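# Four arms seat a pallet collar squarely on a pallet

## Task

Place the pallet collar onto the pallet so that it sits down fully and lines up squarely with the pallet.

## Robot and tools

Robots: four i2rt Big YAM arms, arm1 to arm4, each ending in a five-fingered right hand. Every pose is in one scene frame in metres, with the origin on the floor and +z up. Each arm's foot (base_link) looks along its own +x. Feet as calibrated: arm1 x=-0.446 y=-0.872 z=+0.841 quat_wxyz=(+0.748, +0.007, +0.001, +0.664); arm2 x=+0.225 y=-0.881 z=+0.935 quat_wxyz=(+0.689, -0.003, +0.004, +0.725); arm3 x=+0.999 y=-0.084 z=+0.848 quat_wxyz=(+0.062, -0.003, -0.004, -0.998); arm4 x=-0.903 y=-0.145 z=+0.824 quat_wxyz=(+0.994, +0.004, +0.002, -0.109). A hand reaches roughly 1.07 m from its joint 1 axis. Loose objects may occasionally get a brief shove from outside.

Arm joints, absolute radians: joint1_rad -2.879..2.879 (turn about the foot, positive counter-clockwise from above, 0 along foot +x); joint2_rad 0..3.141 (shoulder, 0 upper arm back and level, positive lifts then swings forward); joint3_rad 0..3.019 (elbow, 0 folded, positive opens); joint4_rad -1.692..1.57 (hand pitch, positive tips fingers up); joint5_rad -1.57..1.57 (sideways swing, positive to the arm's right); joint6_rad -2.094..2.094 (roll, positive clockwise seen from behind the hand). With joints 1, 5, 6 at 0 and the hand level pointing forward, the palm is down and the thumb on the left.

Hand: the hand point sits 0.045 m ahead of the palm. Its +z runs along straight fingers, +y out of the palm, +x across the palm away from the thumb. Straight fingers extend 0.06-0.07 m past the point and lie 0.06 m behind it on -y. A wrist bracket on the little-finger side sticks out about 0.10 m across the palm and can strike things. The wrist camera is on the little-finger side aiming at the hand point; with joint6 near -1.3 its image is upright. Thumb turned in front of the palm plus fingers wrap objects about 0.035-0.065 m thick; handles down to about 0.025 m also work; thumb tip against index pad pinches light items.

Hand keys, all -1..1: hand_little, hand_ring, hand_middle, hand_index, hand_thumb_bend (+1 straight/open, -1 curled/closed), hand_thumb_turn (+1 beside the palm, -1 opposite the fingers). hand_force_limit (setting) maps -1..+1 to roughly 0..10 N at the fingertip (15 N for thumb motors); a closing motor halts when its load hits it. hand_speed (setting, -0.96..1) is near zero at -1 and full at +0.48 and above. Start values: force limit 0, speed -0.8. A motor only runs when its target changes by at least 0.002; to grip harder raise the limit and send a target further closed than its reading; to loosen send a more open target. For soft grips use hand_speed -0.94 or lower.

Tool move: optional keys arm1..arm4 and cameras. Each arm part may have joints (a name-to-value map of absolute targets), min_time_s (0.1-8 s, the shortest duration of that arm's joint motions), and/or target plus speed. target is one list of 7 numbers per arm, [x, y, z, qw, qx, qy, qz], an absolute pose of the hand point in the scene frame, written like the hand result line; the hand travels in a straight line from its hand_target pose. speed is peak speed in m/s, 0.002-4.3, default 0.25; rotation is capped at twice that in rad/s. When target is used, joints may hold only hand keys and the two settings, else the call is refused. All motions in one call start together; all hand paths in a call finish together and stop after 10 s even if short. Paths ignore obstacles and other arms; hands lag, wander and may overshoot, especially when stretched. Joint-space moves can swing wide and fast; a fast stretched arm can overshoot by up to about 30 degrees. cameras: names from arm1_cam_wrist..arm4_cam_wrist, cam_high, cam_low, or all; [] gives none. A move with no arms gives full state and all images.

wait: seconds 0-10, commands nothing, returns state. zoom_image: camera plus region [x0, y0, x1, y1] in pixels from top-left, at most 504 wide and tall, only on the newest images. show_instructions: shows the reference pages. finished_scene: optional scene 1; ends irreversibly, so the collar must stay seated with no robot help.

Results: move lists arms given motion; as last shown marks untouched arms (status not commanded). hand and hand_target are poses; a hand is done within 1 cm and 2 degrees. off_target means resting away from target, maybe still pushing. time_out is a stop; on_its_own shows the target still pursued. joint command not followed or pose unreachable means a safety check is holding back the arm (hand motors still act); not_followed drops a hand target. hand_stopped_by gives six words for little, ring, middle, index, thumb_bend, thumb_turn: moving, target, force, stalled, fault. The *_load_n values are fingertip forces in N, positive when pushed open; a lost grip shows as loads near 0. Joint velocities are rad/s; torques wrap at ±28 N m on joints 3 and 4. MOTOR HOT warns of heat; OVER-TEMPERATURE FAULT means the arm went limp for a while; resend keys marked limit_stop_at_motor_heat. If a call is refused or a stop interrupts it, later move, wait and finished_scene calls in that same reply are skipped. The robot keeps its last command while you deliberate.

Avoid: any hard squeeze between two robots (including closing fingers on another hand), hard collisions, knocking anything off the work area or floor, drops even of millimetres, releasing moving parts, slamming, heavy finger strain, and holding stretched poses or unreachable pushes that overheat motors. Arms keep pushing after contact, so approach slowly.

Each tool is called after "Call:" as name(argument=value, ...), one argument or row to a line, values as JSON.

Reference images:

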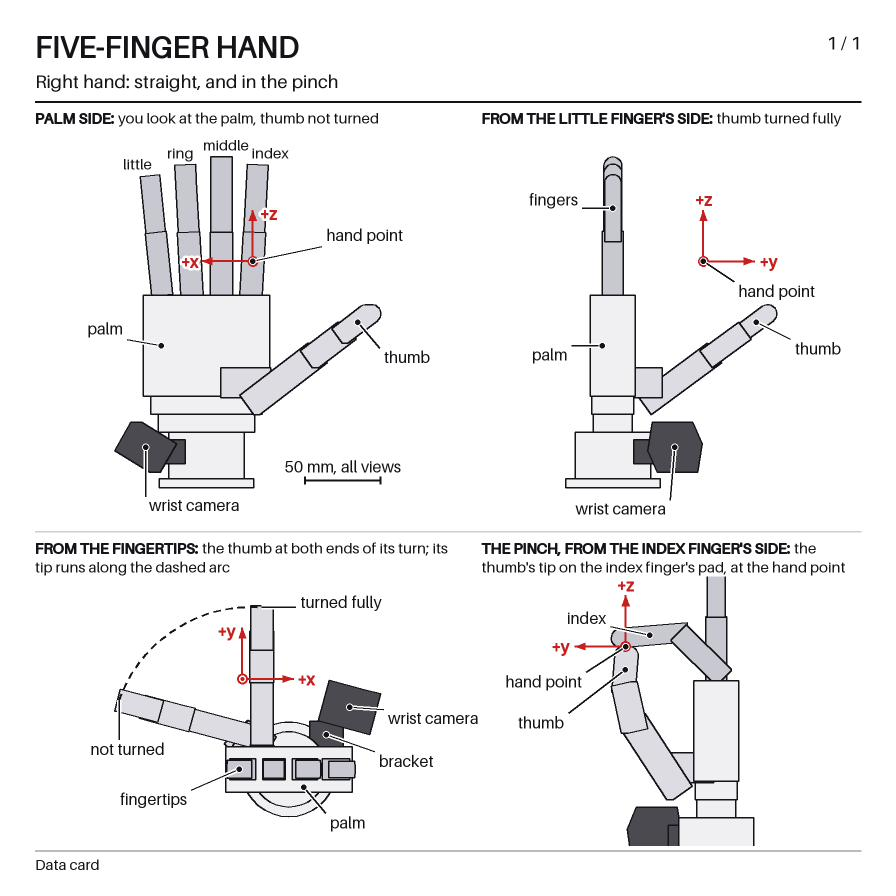

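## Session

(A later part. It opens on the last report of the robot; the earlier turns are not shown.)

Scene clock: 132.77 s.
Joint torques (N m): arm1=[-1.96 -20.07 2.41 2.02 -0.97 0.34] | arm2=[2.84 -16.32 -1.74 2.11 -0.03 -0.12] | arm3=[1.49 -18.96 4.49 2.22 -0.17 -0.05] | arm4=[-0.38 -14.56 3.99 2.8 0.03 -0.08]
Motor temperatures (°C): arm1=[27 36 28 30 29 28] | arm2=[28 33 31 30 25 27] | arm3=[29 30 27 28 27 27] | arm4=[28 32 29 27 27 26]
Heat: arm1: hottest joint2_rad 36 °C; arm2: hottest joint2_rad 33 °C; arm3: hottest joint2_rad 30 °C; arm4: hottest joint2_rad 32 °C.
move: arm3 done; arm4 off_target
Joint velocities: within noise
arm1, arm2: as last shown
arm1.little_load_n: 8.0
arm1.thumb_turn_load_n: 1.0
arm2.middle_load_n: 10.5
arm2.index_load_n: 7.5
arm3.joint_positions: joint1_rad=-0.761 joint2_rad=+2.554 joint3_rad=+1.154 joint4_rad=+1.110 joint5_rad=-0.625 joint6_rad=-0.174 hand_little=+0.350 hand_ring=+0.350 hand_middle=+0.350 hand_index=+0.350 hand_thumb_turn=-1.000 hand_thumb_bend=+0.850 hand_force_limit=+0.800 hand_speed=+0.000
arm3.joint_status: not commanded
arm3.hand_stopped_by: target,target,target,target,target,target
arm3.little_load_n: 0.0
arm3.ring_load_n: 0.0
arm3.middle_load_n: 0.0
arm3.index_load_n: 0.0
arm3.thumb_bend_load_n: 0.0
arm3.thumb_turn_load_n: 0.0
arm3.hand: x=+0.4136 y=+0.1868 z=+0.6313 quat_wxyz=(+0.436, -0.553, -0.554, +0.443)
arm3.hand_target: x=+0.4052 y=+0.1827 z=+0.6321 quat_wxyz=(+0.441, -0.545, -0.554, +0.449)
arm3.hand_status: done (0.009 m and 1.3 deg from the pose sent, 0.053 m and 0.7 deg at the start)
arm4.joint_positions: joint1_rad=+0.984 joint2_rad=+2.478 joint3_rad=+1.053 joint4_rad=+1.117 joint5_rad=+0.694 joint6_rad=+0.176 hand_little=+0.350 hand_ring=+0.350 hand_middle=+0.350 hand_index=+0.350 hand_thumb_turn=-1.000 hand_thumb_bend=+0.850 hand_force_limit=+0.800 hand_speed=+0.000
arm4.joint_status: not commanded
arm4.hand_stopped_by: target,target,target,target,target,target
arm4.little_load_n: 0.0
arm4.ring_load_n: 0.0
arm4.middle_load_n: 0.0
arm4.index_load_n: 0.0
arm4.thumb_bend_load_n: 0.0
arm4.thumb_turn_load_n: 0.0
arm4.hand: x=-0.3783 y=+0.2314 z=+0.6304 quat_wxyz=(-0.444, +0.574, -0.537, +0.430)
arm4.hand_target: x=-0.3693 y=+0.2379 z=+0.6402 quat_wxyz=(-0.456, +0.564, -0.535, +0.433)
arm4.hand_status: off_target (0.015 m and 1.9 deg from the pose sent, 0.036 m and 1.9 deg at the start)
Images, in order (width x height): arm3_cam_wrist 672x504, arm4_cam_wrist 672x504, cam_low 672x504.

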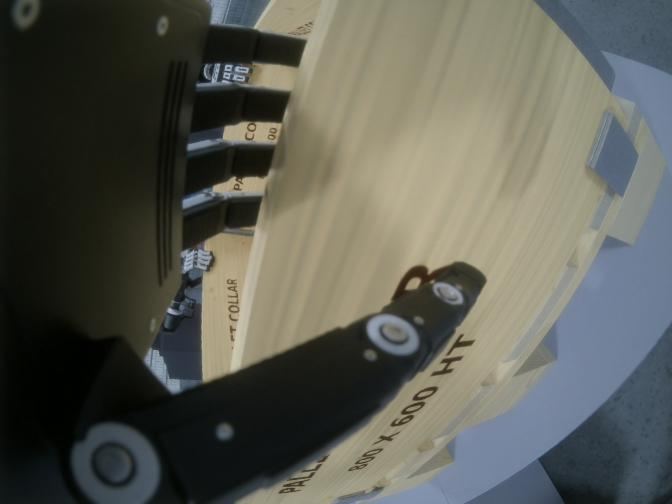

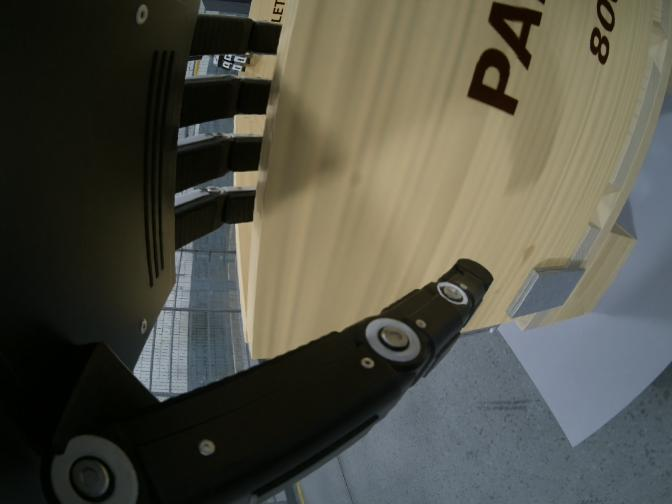

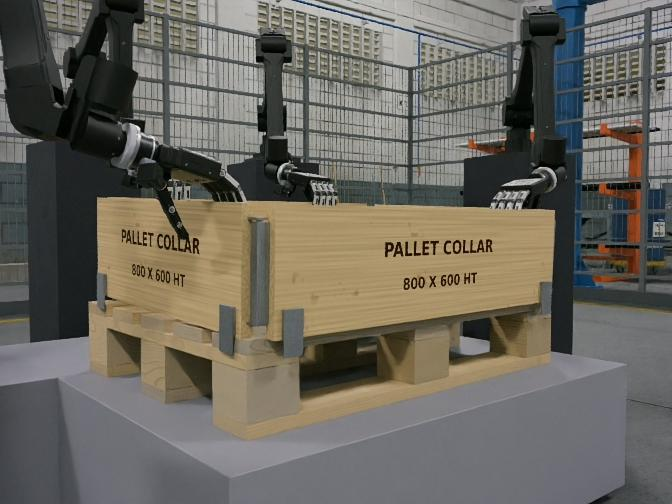

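Call:
move(
  arm3={"joints": {"hand_force_limit": 0.0, "hand_speed": -0.88, "hand_thumb_bend": -0.2, "hand_little": -0.4, "hand_ring": -0.4, "hand_middle": -0.4, "hand_index": -0.4}},
  arm4={"joints": {"hand_force_limit": 0.0, "hand_speed": -0.88, "hand_thumb_bend": -0.2, "hand_little": -0.4, "hand_ring": -0.4, "hand_middle": -0.4, "hand_index": -0.4}},
)

Call:
move(
  arm3={"joints": {"hand_force_limit": 0.6, "hand_little": -0.5, "hand_ring": -0.5, "hand_middle": -0.5, "hand_index": -0.5}},
  arm4={"joints": {"hand_force_limit": 0.6, "hand_little": -0.5, "hand_ring": -0.5, "hand_middle": -0.5, "hand_index": -0.5}},
)

Call:
move(
  arm3={"joints": {"hand_force_limit": 0.9, "hand_thumb_bend": -0.3}},
  arm4={"joints": {"hand_force_limit": 0.9, "hand_thumb_bend": -0.3}},
  cameras=["cam_low", "arm3_cam_wrist", "arm4_cam_wrist"],
)

Scene clock: 137.40 s.
Joint torques (N m): arm1=[-2.14 -20.31 2.25 1.76 -0.96 0.34] | arm2=[2.61 -16.38 -1.73 2.15 -0.04 -0.13] | arm3=[1.44 -19.08 2.92 2.18 -0.18 -0.03] | arm4=[0.91 -14.8 2.32 2.77 0.05 -0.05]
Motor temperatures (°C): arm1=[27 36 28 30 30 28] | arm2=[28 33 31 30 25 27] | arm3=[29 30 27 28 27 27] | arm4=[28 32 29 27 27 26]
Heat: arm1: hottest joint2_rad 36 °C; arm2: hottest joint2_rad 33 °C; arm3: hottest joint2_rad 30 °C; arm4: hottest joint2_rad 32 °C.
move: arm3 off_target; arm4 off_target
Joint velocities: within noise
arm1.joint_positions: joint1_rad=-0.459 joint2_rad=+2.490 joint3_rad=+1.151 joint4_rad=+1.056 joint5_rad=-0.647 joint6_rad=-0.219 hand_little=-0.188 hand_ring=-0.132 hand_middle=-0.110 hand_index=-0.083 hand_thumb_turn=-1.000 hand_thumb_bend=+0.395 hand_force_limit=+0.800 hand_speed=-0.900
arm1.joint_status: not commanded
arm1.hand_stopped_by: force,force,force,force,force,target
arm1.little_load_n: 8.5
arm1.ring_load_n: 5.5
arm1.middle_load_n: 10.5
arm1.index_load_n: 10.0
arm1.thumb_bend_load_n: 9.0
arm1.thumb_turn_load_n: 0.5
arm1.hand: x=-0.2046 y=-0.2602 z=+0.6539 quat_wxyz=(-0.626, +0.778, +0.049, -0.017)
arm1.hand_target: x=-0.2000 y=-0.2695 z=+0.6637 quat_wxyz=(-0.629, +0.776, +0.034, -0.028)
arm1.hand_status: not commanded
arm2.joint_positions: joint1_rad=-0.146 joint2_rad=+2.722 joint3_rad=+1.129 joint4_rad=+1.392 joint5_rad=-0.175 joint6_rad=-0.039 hand_little=-0.238 hand_ring=-0.192 hand_middle=-0.171 hand_index=-0.161 hand_thumb_turn=-1.000 hand_thumb_bend=+0.515 hand_force_limit=+0.800 hand_speed=-0.900
arm2.joint_status: not commanded
arm2.hand_stopped_by: force,force,force,force,force,target
arm2.little_load_n: 7.0
arm2.ring_load_n: 6.0
arm2.middle_load_n: 10.5
arm2.index_load_n: 7.5
arm2.thumb_bend_load_n: 8.0
arm2.thumb_turn_load_n: 1.0
arm2.hand: x=+0.2230 y=-0.2508 z=+0.6576 quat_wxyz=(-0.629, +0.776, +0.033, -0.026)
arm2.hand_target: x=+0.2201 y=-0.2615 z=+0.6655 quat_wxyz=(-0.629, +0.776, +0.034, -0.028)
arm2.hand_status: not commanded
arm3.joint_positions: joint1_rad=-0.748 joint2_rad=+2.554 joint3_rad=+1.177 joint4_rad=+1.113 joint5_rad=-0.624 joint6_rad=-0.174 hand_little=-0.228 hand_ring=-0.193 hand_middle=-0.150 hand_index=-0.182 hand_thumb_turn=-1.000 hand_thumb_bend=+0.559 hand_force_limit=+0.000 hand_speed=-0.880
arm3.joint_status: hand_little off_target (ended at -0.228, target -0.400); hand_ring off_target (ended at -0.193, target -0.400); hand_middle off_target (ended at -0.150, target -0.400); hand_index off_target (ended at -0.182, target -0.400); hand_thumb_bend off_target (ended at +0.559, target -0.200); the others done
arm3.hand_stopped_by: force,force,force,force,force,target
arm3.little_load_n: 6.0
arm3.ring_load_n: 5.5
arm3.middle_load_n: 0.0
arm3.index_load_n: 4.5
arm3.thumb_bend_load_n: 8.0
arm3.thumb_turn_load_n: 0.0
arm3.hand: x=+0.4005 y=+0.1861 z=+0.6380 quat_wxyz=(+0.443, -0.542, -0.557, +0.447)
arm3.hand_target: x=+0.4052 y=+0.1830 z=+0.6322 quat_wxyz=(+0.441, -0.545, -0.554, +0.449)
arm3.hand_status: not commanded
arm4.joint_positions: joint1_rad=+0.969 joint2_rad=+2.478 joint3_rad=+1.078 joint4_rad=+1.119 joint5_rad=+0.694 joint6_rad=+0.174 hand_little=-0.249 hand_ring=-0.205 hand_middle=-0.160 hand_index=-0.182 hand_thumb_turn=-1.000 hand_thumb_bend=+0.534 hand_force_limit=+0.000 hand_speed=-0.880
arm4.joint_status: hand_little off_target (ended at -0.249, target -0.400); hand_ring off_target (ended at -0.205, target -0.400); hand_middle off_target (ended at -0.160, target -0.400); hand_index off_target (ended at -0.182, target -0.400); hand_thumb_bend off_target (ended at +0.534, target -0.200); the others done
arm4.hand_stopped_by: force,force,force,force,force,target
arm4.little_load_n: 6.5
arm4.ring_load_n: 5.5
arm4.middle_load_n: 0.5
arm4.index_load_n: 4.0
arm4.thumb_bend_load_n: 7.5
arm4.thumb_turn_load_n: 0.5
arm4.hand: x=-0.3630 y=+0.2320 z=+0.6379 quat_wxyz=(-0.451, +0.562, -0.541, +0.434)
arm4.hand_target: x=-0.3692 y=+0.2379 z=+0.6403 quat_wxyz=(-0.457, +0.564, -0.535, +0.433)
arm4.hand_status: not commanded
pictures: none

Scene clock: 137.90 s.
Joint torques (N m): arm1=[-1.9 -19.9 2.3 1.89 -0.98 0.38] | arm2=[2.78 -16.38 -1.74 2.18 -0.05 -0.13] | arm3=[0.62 -19.43 2.76 2.17 -0.21 -0.04] | arm4=[1.14 -14.86 2.28 2.77 0.16 -0.05]
Motor temperatures (°C): arm1=[27 36 28 30 30 28] | arm2=[28 33 31 30 25 27] | arm3=[29 30 27 28 27 27] | arm4=[28 32 29 27 27 26]
Heat: arm1: hottest joint2_rad 36 °C; arm2: hottest joint2_rad 33 °C; arm3: hottest joint2_rad 30 °C; arm4: hottest joint2_rad 32 °C.
move: arm3 off_target; arm4 off_target
Joint velocities: within noise
arm1, arm2: as last shown
arm1.thumb_turn_load_n: 1.0
arm2.index_load_n: 8.0
arm3.joint_positions: joint1_rad=-0.747 joint2_rad=+2.554 joint3_rad=+1.178 joint4_rad=+1.113 joint5_rad=-0.623 joint6_rad=-0.174 hand_little=-0.237 hand_ring=-0.202 hand_middle=-0.190 hand_index=-0.201 hand_thumb_turn=-1.000 hand_thumb_bend=+0.559 hand_force_limit=+0.600 hand_speed=-0.880
arm3.joint_status: hand_little off_target (ended at -0.237, target -0.500); hand_ring off_target (ended at -0.202, target -0.500); hand_middle off_target (ended at -0.190, target -0.500); hand_index off_target (ended at -0.201, target -0.500); the others done
arm3.hand_stopped_by: force,force,force,force,force,target
arm3.little_load_n: 5.0
arm3.ring_load_n: 5.5
arm3.middle_load_n: 10.0
arm3.index_load_n: 8.5
arm3.thumb_bend_load_n: 11.0
arm3.thumb_turn_load_n: 0.0
arm3.hand: x=+0.3998 y=+0.1861 z=+0.6383 quat_wxyz=(+0.444, -0.541, -0.557, +0.447)
arm3.hand_target: x=+0.4051 y=+0.1829 z=+0.6322 quat_wxyz=(+0.441, -0.545, -0.554, +0.449)
arm3.hand_status: not commanded
arm4.joint_positions: joint1_rad=+0.967 joint2_rad=+2.478 joint3_rad=+1.079 joint4_rad=+1.119 joint5_rad=+0.690 joint6_rad=+0.174 hand_little=-0.268 hand_ring=-0.224 hand_middle=-0.201 hand_index=-0.212 hand_thumb_turn=-1.000 hand_thumb_bend=+0.535 hand_force_limit=+0.600 hand_speed=-0.880
arm4.joint_status: hand_little off_target (ended at -0.268, target -0.500); hand_ring off_target (ended at -0.224, target -0.500); hand_middle off_target (ended at -0.201, target -0.500); hand_index off_target (ended at -0.212, target -0.500); the others done
arm4.hand_stopped_by: force,force,force,force,force,target
arm4.little_load_n: 7.5
arm4.ring_load_n: 7.5
arm4.middle_load_n: 10.5
arm4.index_load_n: 9.0
arm4.thumb_bend_load_n: 9.0
arm4.thumb_turn_load_n: 0.0
arm4.hand: x=-0.3623 y=+0.2317 z=+0.6379 quat_wxyz=(-0.451, +0.562, -0.541, +0.434)
arm4.hand_target: x=-0.3692 y=+0.2377 z=+0.6402 quat_wxyz=(-0.456, +0.564, -0.535, +0.433)
arm4.hand_status: not commanded
pictures: none

Scene clock: 138.53 s.
Joint torques (N m): arm1=[-2.14 -19.96 2.28 1.91 -0.96 0.34] | arm2=[2.55 -16.15 -1.78 2.06 -0.03 -0.13] | arm3=[1.08 -18.26 2.92 2.15 -0.2 -0.08] | arm4=[1.08 -14.86 2.28 2.78 0.17 -0.05]
Motor temperatures (°C): arm1=[27 36 28 30 30 28] | arm2=[28 33 31 30 25 27] | arm3=[29 30 27 28 27 27] | arm4=[28 32 29 27 27 26]
Heat: arm1: hottest joint2_rad 36 °C; arm2: hottest joint2_rad 33 °C; arm3: hottest joint2_rad 30 °C; arm4: hottest joint2_rad 32 °C.
move: arm3 off_target; arm4 off_target
Joint velocities: within noise
arm1, arm2: as last shown
arm1.little_load_n: 8.0
arm1.middle_load_n: 11.0
arm2.middle_load_n: 11.0
arm2.index_load_n: 7.5
arm3.joint_positions: joint1_rad=-0.747 joint2_rad=+2.554 joint3_rad=+1.178 joint4_rad=+1.113 joint5_rad=-0.623 joint6_rad=-0.174 hand_little=-0.237 hand_ring=-0.202 hand_middle=-0.190 hand_index=-0.201 hand_thumb_turn=-1.000 hand_thumb_bend=+0.551 hand_force_limit=+0.900 hand_speed=-0.880
arm3.joint_status: hand_thumb_bend off_target (ended at +0.551, target -0.300); the others done
arm3.hand_stopped_by: force,force,force,force,force,target
arm3.little_load_n: 5.5
arm3.ring_load_n: 6.0
arm3.middle_load_n: 10.0
arm3.index_load_n: 9.0
arm3.thumb_bend_load_n: 13.5
arm3.thumb_turn_load_n: 0.0
arm3.hand: x=+0.3998 y=+0.1861 z=+0.6383 quat_wxyz=(+0.444, -0.541, -0.557, +0.447)
arm3.hand_target: x=+0.4051 y=+0.1829 z=+0.6322 quat_wxyz=(+0.441, -0.545, -0.554, +0.449)
arm3.hand_status: not commanded
arm4.joint_positions: joint1_rad=+0.967 joint2_rad=+2.478 joint3_rad=+1.079 joint4_rad=+1.119 joint5_rad=+0.690 joint6_rad=+0.174 hand_little=-0.268 hand_ring=-0.224 hand_middle=-0.201 hand_index=-0.212 hand_thumb_turn=-1.000 hand_thumb_bend=+0.503 hand_force_limit=+0.900 hand_speed=-0.880
arm4.joint_status: hand_thumb_bend off_target (ended at +0.503, target -0.300); the others done
arm4.hand_stopped_by: force,force,force,force,force,target
arm4.little_load_n: 8.0
arm4.ring_load_n: 7.5
arm4.middle_load_n: 11.0
arm4.index_load_n: 9.5
arm4.thumb_bend_load_n: 14.5
arm4.thumb_turn_load_n: 0.5
arm4.hand: x=-0.3623 y=+0.2317 z=+0.6379 quat_wxyz=(-0.451, +0.562, -0.541, +0.434)
arm4.hand_target: x=-0.3692 y=+0.2377 z=+0.6402 quat_wxyz=(-0.456, +0.564, -0.535, +0.433)
arm4.hand_status: not commanded
pictures: arm3_cam_wrist, arm4_cam_wrist, cam_low
Images, in order (width x height): arm3_cam_wrist 672x504, arm4_cam_wrist 672x504, cam_low 672x504.

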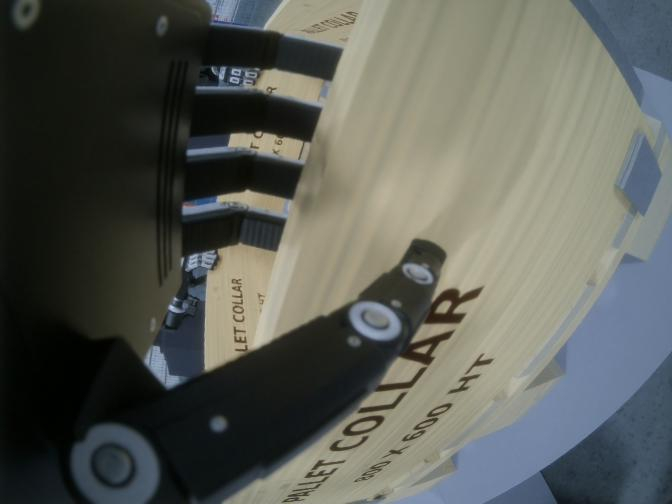

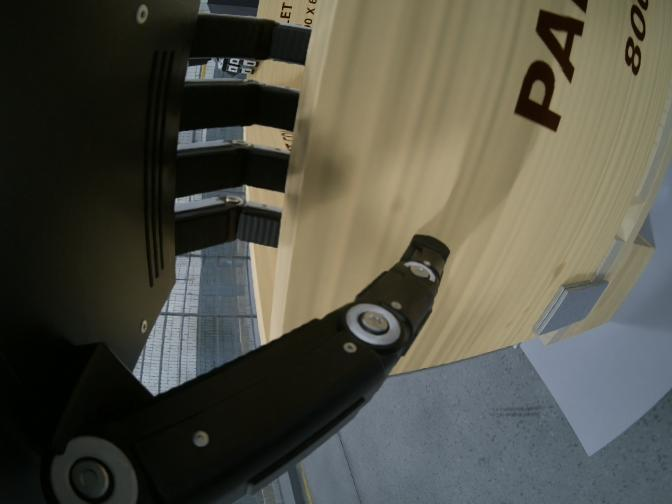

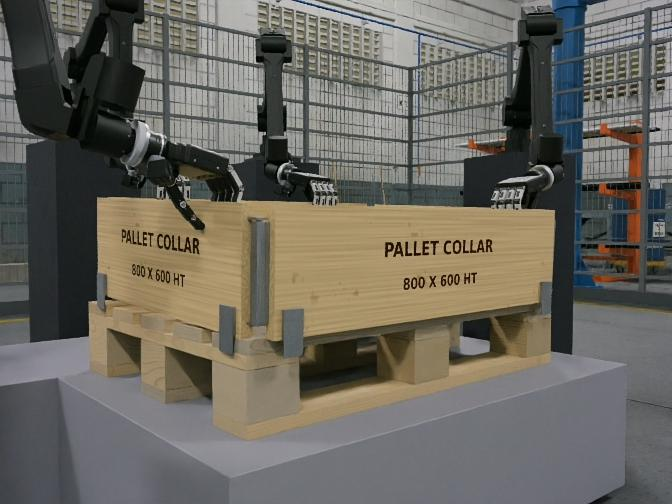

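Call:
move(
  arm1={"target": [-0.200, -0.278, 0.656, 0.629, -0.776, -0.034, 0.028], "speed": 0.04},
  arm2={"target": [0.220, -0.270, 0.658, 0.629, -0.776, -0.034, 0.028], "speed": 0.04},
  arm3={"target": [0.407, 0.183, 0.662, 0.441, -0.545, -0.555, 0.449], "speed": 0.04},
  arm4={"target": [-0.371, 0.238, 0.668, 0.456, -0.564, 0.535, -0.433], "speed": 0.04},
  cameras=["cam_low"],
)

Call:
zoom_image(
  camera="cam_low",
  region=[150, 280, 320, 420],
)

Scene clock: 139.90 s.
Joint torques (N m): arm1=[-2.73 -18.37 1.43 2.69 -1.22 0.28] | arm2=[2.61 -14.8 -1.94 2.99 -0.1 -0.12] | arm3=[1.08 -23.71 0.42 1.66 -0.74 0.06] | arm4=[1.49 -19.37 0.23 2.55 0.53 -0.04]
Motor temperatures (°C): arm1=[27 36 28 30 30 28] | arm2=[28 33 31 30 25 27] | arm3=[29 30 27 28 27 27] | arm4=[28 32 29 27 27 26]
Heat: arm1: hottest joint2_rad 36 °C; arm2: hottest joint2_rad 33 °C; arm3: hottest joint2_rad 30 °C; arm4: hottest joint2_rad 32 °C.
move: arm1 off_target; arm2 off_target; arm3 off_target; arm4 off_target
Joint velocities: within noise
arm1.joint_positions: joint1_rad=-0.459 joint2_rad=+2.490 joint3_rad=+1.151 joint4_rad=+1.056 joint5_rad=-0.648 joint6_rad=-0.219 hand_little=-0.188 hand_ring=-0.132 hand_middle=-0.110 hand_index=-0.083 hand_thumb_turn=-1.000 hand_thumb_bend=+0.395 hand_force_limit=+0.800 hand_speed=-0.900
arm1.joint_status: not commanded
arm1.hand_stopped_by: force,force,force,force,force,target
arm1.little_load_n: 8.0
arm1.ring_load_n: 5.5
arm1.middle_load_n: 10.5
arm1.index_load_n: 9.5
arm1.thumb_bend_load_n: 9.0
arm1.thumb_turn_load_n: 1.0
arm1.hand: x=-0.2048 y=-0.2603 z=+0.6540 quat_wxyz=(-0.626, +0.778, +0.049, -0.018)
arm1.hand_target: x=-0.2002 y=-0.2772 z=+0.6558 quat_wxyz=(-0.629, +0.776, +0.034, -0.028)
arm1.hand_status: off_target (0.018 m and 2.1 deg from the pose sent, 0.018 m and 2.1 deg at the start)
arm2.joint_positions: joint1_rad=-0.146 joint2_rad=+2.722 joint3_rad=+1.129 joint4_rad=+1.392 joint5_rad=-0.175 joint6_rad=-0.039 hand_little=-0.238 hand_ring=-0.192 hand_middle=-0.171 hand_index=-0.161 hand_thumb_turn=-1.000 hand_thumb_bend=+0.515 hand_force_limit=+0.800 hand_speed=-0.900
arm2.joint_status: not commanded
arm2.hand_stopped_by: force,force,force,force,force,target
arm2.little_load_n: 6.5
arm2.ring_load_n: 6.0
arm2.middle_load_n: 10.5
arm2.index_load_n: 8.0
arm2.thumb_bend_load_n: 8.5
arm2.thumb_turn_load_n: 1.0
arm2.hand: x=+0.2230 y=-0.2508 z=+0.6576 quat_wxyz=(-0.629, +0.776, +0.033, -0.026)
arm2.hand_target: x=+0.2201 y=-0.2691 z=+0.6577 quat_wxyz=(-0.629, +0.776, +0.034, -0.028)
arm2.hand_status: off_target (0.019 m and 0.3 deg from the pose sent, 0.019 m and 0.3 deg at the start)
arm3.joint_positions: joint1_rad=-0.742 joint2_rad=+2.541 joint3_rad=+1.167 joint4_rad=+1.091 joint5_rad=-0.609 joint6_rad=-0.190 hand_little=-0.237 hand_ring=-0.202 hand_middle=-0.190 hand_index=-0.201 hand_thumb_turn=-1.000 hand_thumb_bend=+0.552 hand_force_limit=+0.900 hand_speed=-0.880
arm3.joint_status: not commanded
arm3.hand_stopped_by: force,force,force,force,force,target
arm3.little_load_n: 6.0
arm3.ring_load_n: 6.0
arm3.middle_load_n: 10.0
arm3.index_load_n: 7.5
arm3.thumb_bend_load_n: 14.0
arm3.thumb_turn_load_n: -0.5
arm3.hand: x=+0.4012 y=+0.1844 z=+0.6382 quat_wxyz=(+0.442, -0.545, -0.561, +0.440)
arm3.hand_target: x=+0.4062 y=+0.1831 z=+0.6607 quat_wxyz=(+0.441, -0.544, -0.555, +0.449)
arm3.hand_status: off_target (0.025 m and 1.3 deg from the pose sent, 0.025 m and 0.5 deg at the start)
arm4.joint_positions: joint1_rad=+0.965 joint2_rad=+2.464 joint3_rad=+1.072 joint4_rad=+1.086 joint5_rad=+0.682 joint6_rad=+0.175 hand_little=-0.268 hand_ring=-0.223 hand_middle=-0.201 hand_index=-0.212 hand_thumb_turn=-1.000 hand_thumb_bend=+0.503 hand_force_limit=+0.900 hand_speed=-0.880
arm4.joint_status: not commanded
arm4.hand_stopped_by: force,force,force,force,force,target
arm4.little_load_n: 6.0
arm4.ring_load_n: 6.5
arm4.middle_load_n: 10.5
arm4.index_load_n: 9.5
arm4.thumb_bend_load_n: 15.0
arm4.thumb_turn_load_n: 1.5
arm4.hand: x=-0.3639 y=+0.2302 z=+0.6375 quat_wxyz=(-0.443, +0.571, -0.540, +0.430)
arm4.hand_target: x=-0.3701 y=+0.2383 z=+0.6662 quat_wxyz=(-0.456, +0.564, -0.535, +0.433)
arm4.hand_status: off_target (0.032 m and 1.8 deg from the pose sent, 0.032 m and 0.9 deg at the start)
Images, in order (width x height): cam_low 672x504.

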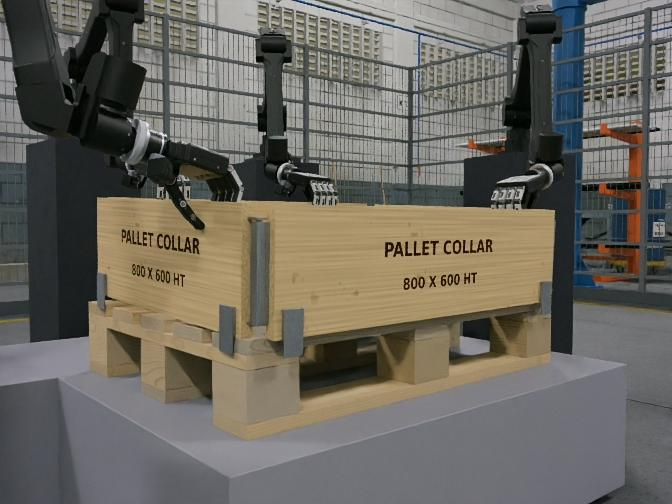

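Scaled by 2.965 from the camera's image (finer frame: 960x720).

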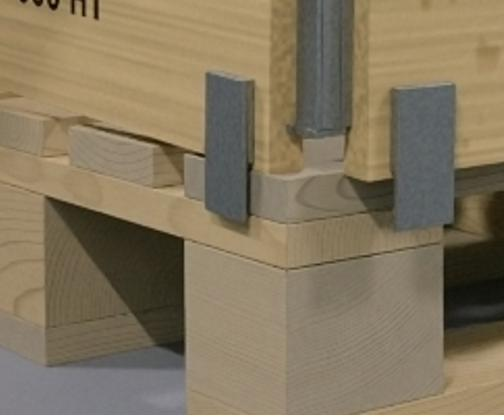

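Call:
move(
  arm3={"target": [0.410, 0.183, 0.680, 0.441, -0.545, -0.555, 0.449], "speed": 0.04},
  arm4={"target": [-0.374, 0.238, 0.686, 0.456, -0.564, 0.535, -0.433], "speed": 0.04},
  cameras=["cam_low"],
)

Call:
zoom_image(
  camera="cam_low",
  region=[150, 280, 320, 420],
)

Scene clock: 141.10 s.
Joint torques (N m): arm1=[-2.2 -18.43 1.54 2.62 -1.23 0.33] | arm2=[2.61 -14.45 -1.91 2.95 -0.1 -0.13] | arm3=[-0.15 -24.82 0.31 1.83 -0.95 0.17] | arm4=[2.2 -20.25 -0.06 2.78 0.74 -0.03]
Motor temperatures (°C): arm1=[27 36 28 30 30 28] | arm2=[28 33 31 30 25 27] | arm3=[29 31 27 28 27 27] | arm4=[28 32 29 27 27 26]
Heat: arm1: hottest joint2_rad 36 °C; arm2: hottest joint2_rad 33 °C; arm3: hottest joint2_rad 31 °C; arm4: hottest joint2_rad 32 °C.
move: arm3 off_target; arm4 off_target
Joint velocities: within noise
arm1, arm2: as last shown
arm1.thumb_turn_load_n: 0.5
arm3.joint_positions: joint1_rad=-0.735 joint2_rad=+2.501 joint3_rad=+1.139 joint4_rad=+1.072 joint5_rad=-0.606 joint6_rad=-0.201 hand_little=-0.237 hand_ring=-0.202 hand_middle=-0.190 hand_index=-0.201 hand_thumb_turn=-1.000 hand_thumb_bend=+0.552 hand_force_limit=+0.900 hand_speed=-0.880
arm3.joint_status: not commanded
arm3.hand_stopped_by: force,force,force,force,force,target
arm3.little_load_n: 0.0
arm3.ring_load_n: 6.0
arm3.middle_load_n: 11.5
arm3.index_load_n: 9.5
arm3.thumb_bend_load_n: 12.0
arm3.thumb_turn_load_n: 0.0
arm3.hand: x=+0.4018 y=+0.1801 z=+0.6513 quat_wxyz=(+0.441, -0.543, -0.566, +0.437)
arm3.hand_target: x=+0.4087 y=+0.1831 z=+0.6782 quat_wxyz=(+0.441, -0.544, -0.555, +0.449)
arm3.hand_status: off_target (0.030 m and 1.8 deg from the pose sent, 0.043 m and 1.3 deg at the start)
arm4.joint_positions: joint1_rad=+0.960 joint2_rad=+2.428 joint3_rad=+1.053 joint4_rad=+1.056 joint5_rad=+0.679 joint6_rad=+0.175 hand_little=-0.268 hand_ring=-0.223 hand_middle=-0.201 hand_index=-0.212 hand_thumb_turn=-1.000 hand_thumb_bend=+0.503 hand_force_limit=+0.900 hand_speed=-0.880
arm4.joint_status: not commanded
arm4.hand_stopped_by: force,force,force,force,force,target
arm4.little_load_n: 6.5
arm4.ring_load_n: 7.5
arm4.middle_load_n: 12.0
arm4.index_load_n: 10.0
arm4.thumb_bend_load_n: 13.0
arm4.thumb_turn_load_n: 2.5
arm4.hand: x=-0.3643 y=+0.2268 z=+0.6475 quat_wxyz=(-0.438, +0.575, -0.542, +0.430)
arm4.hand_target: x=-0.3725 y=+0.2382 z=+0.6831 quat_wxyz=(-0.456, +0.564, -0.535, +0.433)
arm4.hand_status: off_target (0.041 m and 2.6 deg from the pose sent, 0.050 m and 1.8 deg at the start)
Images, in order (width x height): cam_low 672x504.

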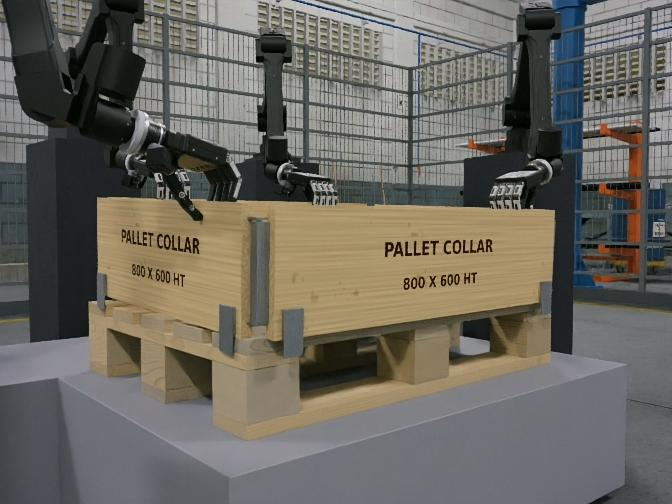

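Scaled by 2.965 from the camera's image (finer frame: 960x720).

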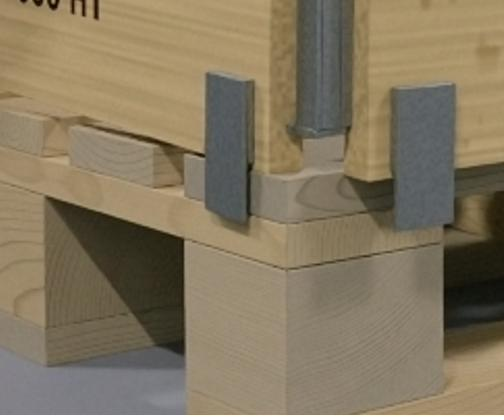

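Call:
move(
  arm1={"target": [-0.200, -0.292, 0.660, 0.629, -0.776, -0.034, 0.028], "speed": 0.04},
  arm2={"target": [0.220, -0.283, 0.662, 0.629, -0.776, -0.034, 0.028], "speed": 0.04},
  cameras=["cam_low"],
)

Call:
zoom_image(
  camera="cam_low",
  region=[150, 280, 320, 420],
)

Scene clock: 149.03 s.
Joint torques (N m): arm1=[-3.08 -19.9 -0.88 2.86 -1.56 0.31] | arm2=[2.55 -13.1 -0.39 1.29 -0.06 -0.13] | arm3=[-0.09 -24.06 0.35 1.96 -0.95 0.13] | arm4=[2.2 -20.25 -0.08 2.78 0.74 -0.03]
Motor temperatures (°C): arm1=[27 36 28 31 30 28] | arm2=[28 33 31 30 25 27] | arm3=[29 31 27 28 27 27] | arm4=[28 33 29 27 27 26]
Heat: arm1: hottest joint2_rad 36 °C; arm2: hottest joint2_rad 33 °C; arm3: hottest joint2_rad 31 °C; arm4: hottest joint2_rad 33 °C.
move: arm1 off_target; arm2 off_target
Joint velocities: within noise
arm1.joint_positions: joint1_rad=-0.459 joint2_rad=+2.490 joint3_rad=+1.140 joint4_rad=+1.068 joint5_rad=-0.653 joint6_rad=-0.222 hand_little=-0.188 hand_ring=-0.132 hand_middle=-0.110 hand_index=-0.083 hand_thumb_turn=-1.000 hand_thumb_bend=+0.395 hand_force_limit=+0.800 hand_speed=-0.900
arm1.joint_status: not commanded
arm1.hand_stopped_by: force,force,force,force,force,target
arm1.little_load_n: 9.0
arm1.ring_load_n: 6.5
arm1.middle_load_n: 12.0
arm1.index_load_n: 11.5
arm1.thumb_bend_load_n: 8.5
arm1.thumb_turn_load_n: 0.5
arm1.hand: x=-0.2073 y=-0.2635 z=+0.6536 quat_wxyz=(-0.628, +0.777, +0.052, -0.018)
arm1.hand_target: x=-0.2006 y=-0.2899 z=+0.6590 quat_wxyz=(-0.629, +0.776, +0.034, -0.028)
arm1.hand_status: off_target (0.030 m and 2.4 deg from the pose sent, 0.033 m and 2.1 deg at the start)
arm2.joint_positions: joint1_rad=-0.146 joint2_rad=+2.701 joint3_rad=+1.057 joint4_rad=+1.476 joint5_rad=-0.179 joint6_rad=-0.042 hand_little=-0.239 hand_ring=-0.192 hand_middle=-0.171 hand_index=-0.162 hand_thumb_turn=-1.000 hand_thumb_bend=+0.512 hand_force_limit=+0.800 hand_speed=-0.900
arm2.joint_status: not commanded
arm2.hand_stopped_by: force,force,force,force,force,target
arm2.little_load_n: 0.0
arm2.ring_load_n: 0.0
arm2.middle_load_n: 2.0
arm2.index_load_n: 0.0
arm2.thumb_bend_load_n: 0.0
arm2.thumb_turn_load_n: 0.0
arm2.hand: x=+0.2208 y=-0.2681 z=+0.6751 quat_wxyz=(-0.643, +0.765, +0.036, -0.025)
arm2.hand_target: x=+0.2200 y=-0.2828 z=+0.6623 quat_wxyz=(-0.629, +0.776, +0.034, -0.028)
arm2.hand_status: off_target (0.020 m and 2.1 deg from the pose sent, 0.033 m and 0.3 deg at the start)
arm3, arm4: as last shown
arm3.ring_load_n: 6.5
arm3.index_load_n: 10.0
arm4.middle_load_n: 11.5
arm4.thumb_bend_load_n: 13.5
arm4.hand: x=-0.3643 y=+0.2267 z=+0.6475 quat_wxyz=(-0.437, +0.575, -0.542, +0.430)
arm4.hand_target: x=-0.3725 y=+0.2382 z=+0.6831 quat_wxyz=(-0.456, +0.564, -0.536, +0.433)
Images, in order (width x height): cam_low 672x504.

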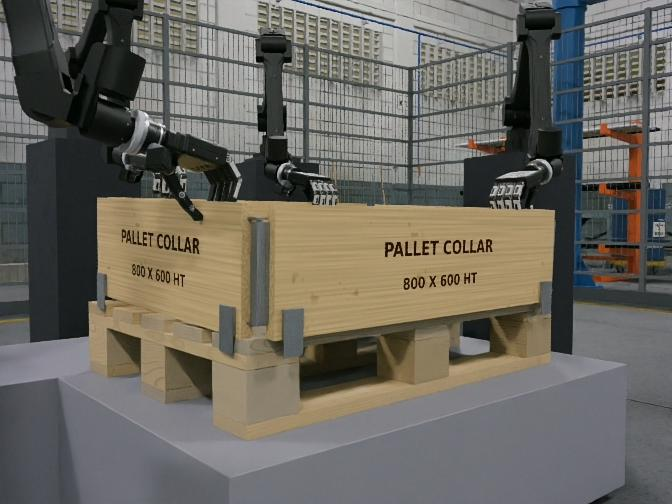

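Scaled by 2.965 from the camera's image (finer frame: 960x720).

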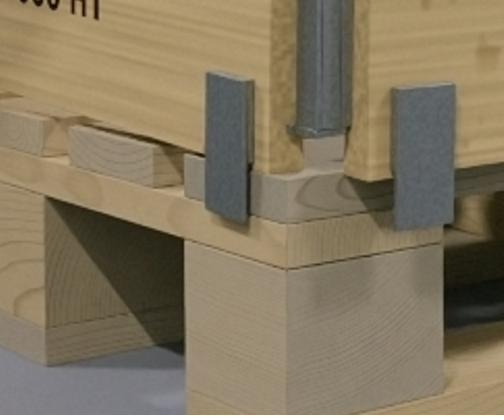

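Call:
move(
  arm1={"target": [-0.200, -0.262, 0.654, 0.629, -0.776, -0.034, 0.028], "speed": 0.06, "joints": {"hand_speed": -0.5, "hand_thumb_bend": 0.9, "hand_little": 0.35, "hand_ring": 0.35, "hand_middle": 0.35, "hand_index": 0.35}},
  arm2={"target": [0.220, -0.262, 0.70, 0.629, -0.776, -0.034, 0.028], "speed": 0.1, "joints": {"hand_speed": -0.5, "hand_thumb_bend": 0.9, "hand_little": 0.35, "hand_ring": 0.35, "hand_middle": 0.35, "hand_index": 0.35}},
  arm3={"target": [0.404, 0.183, 0.652, 0.441, -0.545, -0.555, 0.449], "speed": 0.06, "joints": {"hand_speed": -0.5, "hand_thumb_bend": 0.95, "hand_little": 0.35, "hand_ring": 0.35, "hand_middle": 0.35, "hand_index": 0.35}},
  arm4={"target": [-0.368, 0.232, 0.652, 0.456, -0.564, 0.535, -0.433], "speed": 0.06, "joints": {"hand_speed": -0.5, "hand_thumb_bend": 0.95, "hand_little": 0.35, "hand_ring": 0.35, "hand_middle": 0.35, "hand_index": 0.35}},
)

Call:
move(
  arm1={"target": [-0.150, -0.262, 0.72, 0.629, -0.776, -0.034, 0.028], "speed": 0.2},
  arm2={"target": [0.06, -0.262, 0.72, 0.629, -0.776, -0.034, 0.028], "speed": 0.3},
  arm3={"target": [0.43, 0.18, 0.76, 0.441, -0.545, -0.555, 0.449], "speed": 0.25},
  arm4={"target": [-0.42, 0.22, 0.76, 0.456, -0.564, 0.535, -0.433], "speed": 0.25},
  cameras=["arm1_cam_wrist", "arm2_cam_wrist", "cam_high", "cam_low"],
)

Scene clock: 154.53 s.
Joint torques (N m): arm1=[-0.15 -17.08 6.37 1.22 -0.11 0.11] | arm2=[2.96 -14.56 1.06 0.94 0.12 -0.12] | arm3=[1.14 -17.61 4.93 2.33 -0.17 -0.03] | arm4=[-0.73 -14.1 4.16 2.84 -0.05 -0.09]
Motor temperatures (°C): arm1=[27 36 28 31 31 28] | arm2=[28 33 31 30 25 27] | arm3=[29 31 27 28 28 27] | arm4=[28 33 29 27 28 26]
Heat: arm1: hottest joint2_rad 36 °C; arm2: hottest joint2_rad 33 °C; arm3: hottest joint2_rad 31 °C; arm4: hottest joint2_rad 33 °C.
move: arm1 done; arm2 done; arm3 done; arm4 off_target
Joint velocities: within noise
arm1.joint_positions: joint1_rad=-0.481 joint2_rad=+2.482 joint3_rad=+1.137 joint4_rad=+1.073 joint5_rad=-0.662 joint6_rad=-0.189 hand_little=+0.350 hand_ring=+0.350 hand_middle=+0.350 hand_index=+0.350 hand_thumb_turn=-1.000 hand_thumb_bend=+0.900 hand_force_limit=+0.800 hand_speed=-0.500
arm1.joint_status: all done
arm1.hand_stopped_by: target,target,target,target,target,target
arm1.little_load_n: 0.0
arm1.ring_load_n: 0.0
arm1.middle_load_n: 0.0
arm1.index_load_n: 0.0
arm1.thumb_bend_load_n: 0.0
arm1.thumb_turn_load_n: 0.0
arm1.hand: x=-0.1975 y=-0.2680 z=+0.6595 quat_wxyz=(-0.631, +0.775, +0.035, -0.023)
arm1.hand_target: x=-0.2001 y=-0.2621 z=+0.6542 quat_wxyz=(-0.629, +0.776, +0.034, -0.028)
arm1.hand_status: done (0.009 m and 0.6 deg from the pose sent, 0.008 m and 2.4 deg at the start)
arm2.joint_positions: joint1_rad=-0.146 joint2_rad=+2.613 joint3_rad=+1.021 joint4_rad=+1.401 joint5_rad=-0.179 joint6_rad=-0.042 hand_little=+0.350 hand_ring=+0.350 hand_middle=+0.350 hand_index=+0.350 hand_thumb_turn=-1.000 hand_thumb_bend=+0.900 hand_force_limit=+0.800 hand_speed=-0.500
arm2.joint_status: all done
arm2.hand_stopped_by: target,target,target,target,target,target
arm2.little_load_n: 0.0
arm2.ring_load_n: 0.0
arm2.middle_load_n: 0.0
arm2.index_load_n: -0.5
arm2.thumb_bend_load_n: 0.0
arm2.thumb_turn_load_n: 0.0
arm2.hand: x=+0.2215 y=-0.2611 z=+0.7002 quat_wxyz=(-0.633, +0.773, +0.035, -0.026)
arm2.hand_target: x=+0.2201 y=-0.2619 z=+0.7001 quat_wxyz=(-0.629, +0.776, +0.034, -0.028)
arm2.hand_status: done (0.002 m and 0.7 deg from the pose sent, 0.026 m and 2.0 deg at the start)
arm3.joint_positions: joint1_rad=-0.739 joint2_rad=+2.492 joint3_rad=+1.123 joint4_rad=+1.083 joint5_rad=-0.624 joint6_rad=-0.176 hand_little=+0.350 hand_ring=+0.350 hand_middle=+0.350 hand_index=+0.350 hand_thumb_turn=-1.000 hand_thumb_bend=+0.950 hand_force_limit=+0.900 hand_speed=-0.500
arm3.joint_status: all done
arm3.hand_stopped_by: target,target,target,target,target,target
arm3.little_load_n: 0.0
arm3.ring_load_n: 0.0
arm3.middle_load_n: 0.0
arm3.index_load_n: 0.0
arm3.thumb_bend_load_n: 0.0
arm3.thumb_turn_load_n: 0.0
arm3.hand: x=+0.4058 y=+0.1754 z=+0.6562 quat_wxyz=(+0.433, -0.545, -0.561, +0.448)
arm3.hand_target: x=+0.4043 y=+0.1829 z=+0.6520 quat_wxyz=(+0.441, -0.545, -0.555, +0.449)
arm3.hand_status: done (0.009 m and 1.1 deg from the pose sent, 0.004 m and 1.9 deg at the start)
arm4.joint_positions: joint1_rad=+0.978 joint2_rad=+2.440 joint3_rad=+1.025 joint4_rad=+1.109 joint5_rad=+0.687 joint6_rad=+0.174 hand_little=+0.350 hand_ring=+0.350 hand_middle=+0.350 hand_index=+0.350 hand_thumb_turn=-1.000 hand_thumb_bend=+0.950 hand_force_limit=+0.900 hand_speed=-0.500
arm4.joint_status: all done
arm4.hand_stopped_by: target,target,target,target,target,target
arm4.little_load_n: 0.0
arm4.ring_load_n: 0.0
arm4.middle_load_n: 0.0
arm4.index_load_n: 0.0
arm4.thumb_bend_load_n: 0.0
arm4.thumb_turn_load_n: 0.0
arm4.hand: x=-0.3781 y=+0.2273 z=+0.6444 quat_wxyz=(-0.445, +0.574, -0.537, +0.429)
arm4.hand_target: x=-0.3683 y=+0.2316 z=+0.6521 quat_wxyz=(-0.456, +0.564, -0.535, +0.433)
arm4.hand_status: off_target (0.013 m and 1.8 deg from the pose sent, 0.008 m and 2.6 deg at the start)
pictures: none

Scene clock: 155.90 s.
Joint torques (N m): arm1=[-0.03 -18.2 7.43 1.18 -0.38 -0.08] | arm2=[1.9 -14.97 2.4 0.9 0.21 0.01] | arm3=[0.67 -16.09 4.3 1.09 -0.21 -0.1] | arm4=[-0.15 -12.28 3.62 1.58 0.06 0.12]
Motor temperatures (°C): arm1=[27 36 28 31 31 28] | arm2=[28 33 31 30 25 27] | arm3=[29 31 27 28 28 27] | arm4=[28 33 29 27 28 26]
Heat: arm1: hottest joint2_rad 36 °C; arm2: hottest joint2_rad 33 °C; arm3: hottest joint2_rad 31 °C; arm4: hottest joint2_rad 33 °C.
move: arm1 done; arm2 off_target; arm3 off_target; arm4 done
Joint velocities: within noise
arm1.joint_positions: joint1_rad=-0.548 joint2_rad=+2.345 joint3_rad=+1.153 joint4_rad=+0.893 joint5_rad=-0.727 joint6_rad=-0.201 hand_little=+0.350 hand_ring=+0.350 hand_middle=+0.350 hand_index=+0.350 hand_thumb_turn=-1.000 hand_thumb_bend=+0.900 hand_force_limit=+0.800 hand_speed=-0.500
arm1.joint_status: not commanded
arm1.hand_stopped_by: target,target,target,target,target,target
arm1.little_load_n: -0.5
arm1.ring_load_n: 0.0
arm1.middle_load_n: -0.5
arm1.index_load_n: 0.0
arm1.thumb_bend_load_n: 0.5
arm1.thumb_turn_load_n: 0.0
arm1.hand: x=-0.1527 y=-0.2681 z=+0.7188 quat_wxyz=(-0.627, +0.778, +0.028, -0.030)
arm1.hand_target: x=-0.1499 y=-0.2621 z=+0.7201 quat_wxyz=(-0.629, +0.776, +0.034, -0.028)
arm1.hand_status: done (0.007 m and 0.7 deg from the pose sent, 0.077 m and 0.6 deg at the start)
arm2.joint_positions: joint1_rad=+0.219 joint2_rad=+2.563 joint3_rad=+1.007 joint4_rad=+1.347 joint5_rad=+0.166 joint6_rad=+0.018 hand_little=+0.350 hand_ring=+0.350 hand_middle=+0.350 hand_index=+0.350 hand_thumb_turn=-1.000 hand_thumb_bend=+0.900 hand_force_limit=+0.800 hand_speed=-0.500
arm2.joint_status: not commanded
arm2.hand_stopped_by: target,target,target,target,target,target
arm2.little_load_n: -0.5
arm2.ring_load_n: 0.0
arm2.middle_load_n: 0.0
arm2.index_load_n: 0.0
arm2.thumb_bend_load_n: 0.0
arm2.thumb_turn_load_n: 0.0
arm2.hand: x=+0.0563 y=-0.2712 z=+0.7134 quat_wxyz=(-0.626, +0.778, +0.045, -0.027)
arm2.hand_target: x=+0.0600 y=-0.2621 z=+0.7201 quat_wxyz=(-0.629, +0.776, +0.034, -0.028)
arm2.hand_status: off_target (0.012 m and 1.3 deg from the pose sent, 0.163 m and 0.7 deg at the start)
arm3.joint_positions: joint1_rad=-0.758 joint2_rad=+2.187 joint3_rad=+0.959 joint4_rad=+0.998 joint5_rad=-0.642 joint6_rad=-0.176 hand_little=+0.350 hand_ring=+0.350 hand_middle=+0.350 hand_index=+0.350 hand_thumb_turn=-1.000 hand_thumb_bend=+0.950 hand_force_limit=+0.900 hand_speed=-0.500
arm3.joint_status: not commanded
arm3.hand_stopped_by: target,target,target,target,target,target
arm3.little_load_n: 0.0
arm3.ring_load_n: 0.0
arm3.middle_load_n: 0.0
arm3.index_load_n: 0.0
arm3.thumb_bend_load_n: 0.0
arm3.thumb_turn_load_n: 0.0
arm3.hand: x=+0.4200 y=+0.1781 z=+0.7767 quat_wxyz=(+0.455, -0.529, -0.556, +0.452)
arm3.hand_target: x=+0.4300 y=+0.1797 z=+0.7605 quat_wxyz=(+0.441, -0.545, -0.555, +0.449)
arm3.hand_status: off_target (0.020 m and 2.5 deg from the pose sent, 0.107 m and 1.1 deg at the start)
arm4.joint_positions: joint1_rad=+1.031 joint2_rad=+2.103 joint3_rad=+0.810 joint4_rad=+1.021 joint5_rad=+0.743 joint6_rad=+0.176 hand_little=+0.350 hand_ring=+0.350 hand_middle=+0.350 hand_index=+0.350 hand_thumb_turn=-1.000 hand_thumb_bend=+0.950 hand_force_limit=+0.900 hand_speed=-0.500
arm4.joint_status: not commanded
arm4.hand_stopped_by: target,target,target,target,target,target
arm4.little_load_n: 0.0
arm4.ring_load_n: 0.0
arm4.middle_load_n: 0.0
arm4.index_load_n: 0.0
arm4.thumb_bend_load_n: 0.0
arm4.thumb_turn_load_n: 0.0
arm4.hand: x=-0.4174 y=+0.2195 z=+0.7627 quat_wxyz=(-0.458, +0.562, -0.533, +0.436)
arm4.hand_target: x=-0.4199 y=+0.2199 z=+0.7600 quat_wxyz=(-0.456, +0.564, -0.535, +0.433)
arm4.hand_status: done (0.004 m and 0.5 deg from the pose sent, 0.123 m and 1.7 deg at the start)
Images, in order (width x height): arm1_cam_wrist 672x504, arm2_cam_wrist 672x504, cam_high 672x504, cam_low 672x504.

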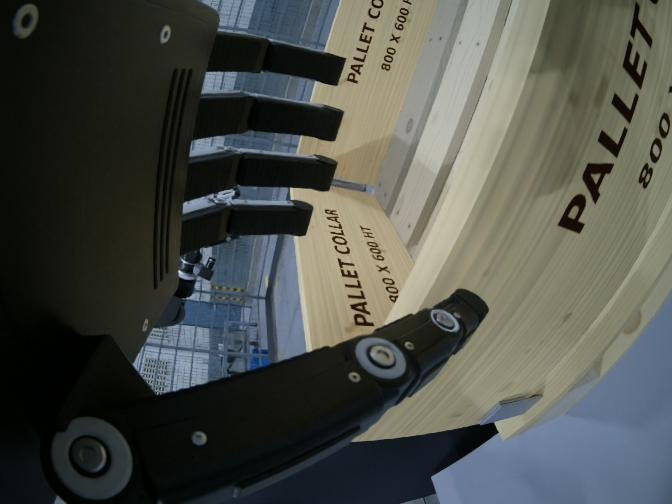

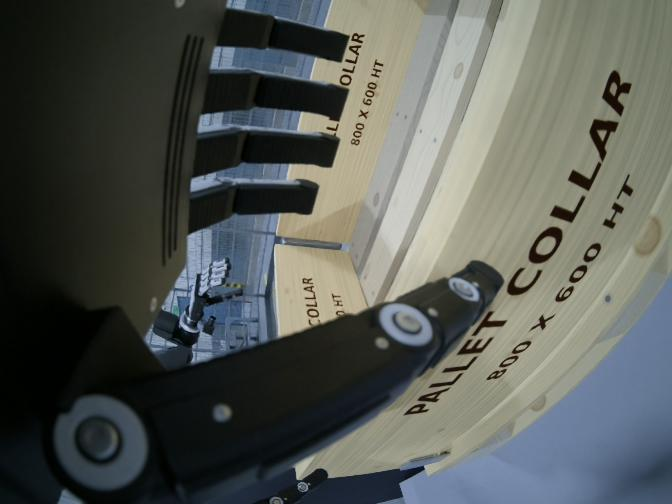

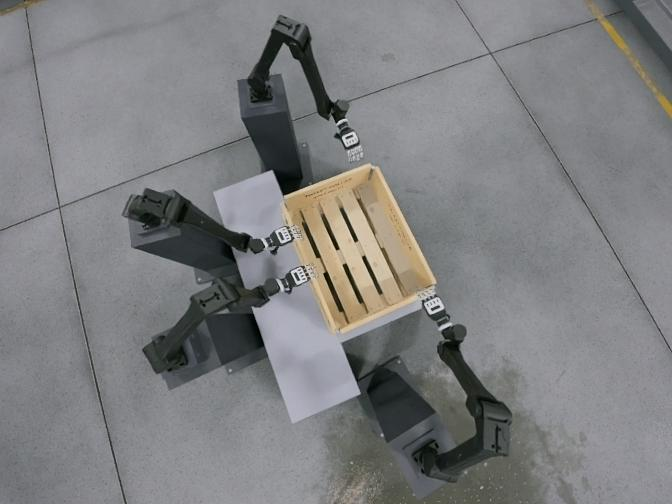

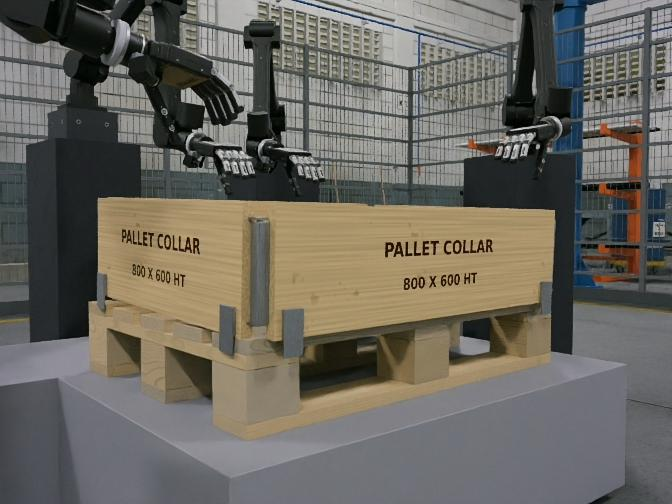

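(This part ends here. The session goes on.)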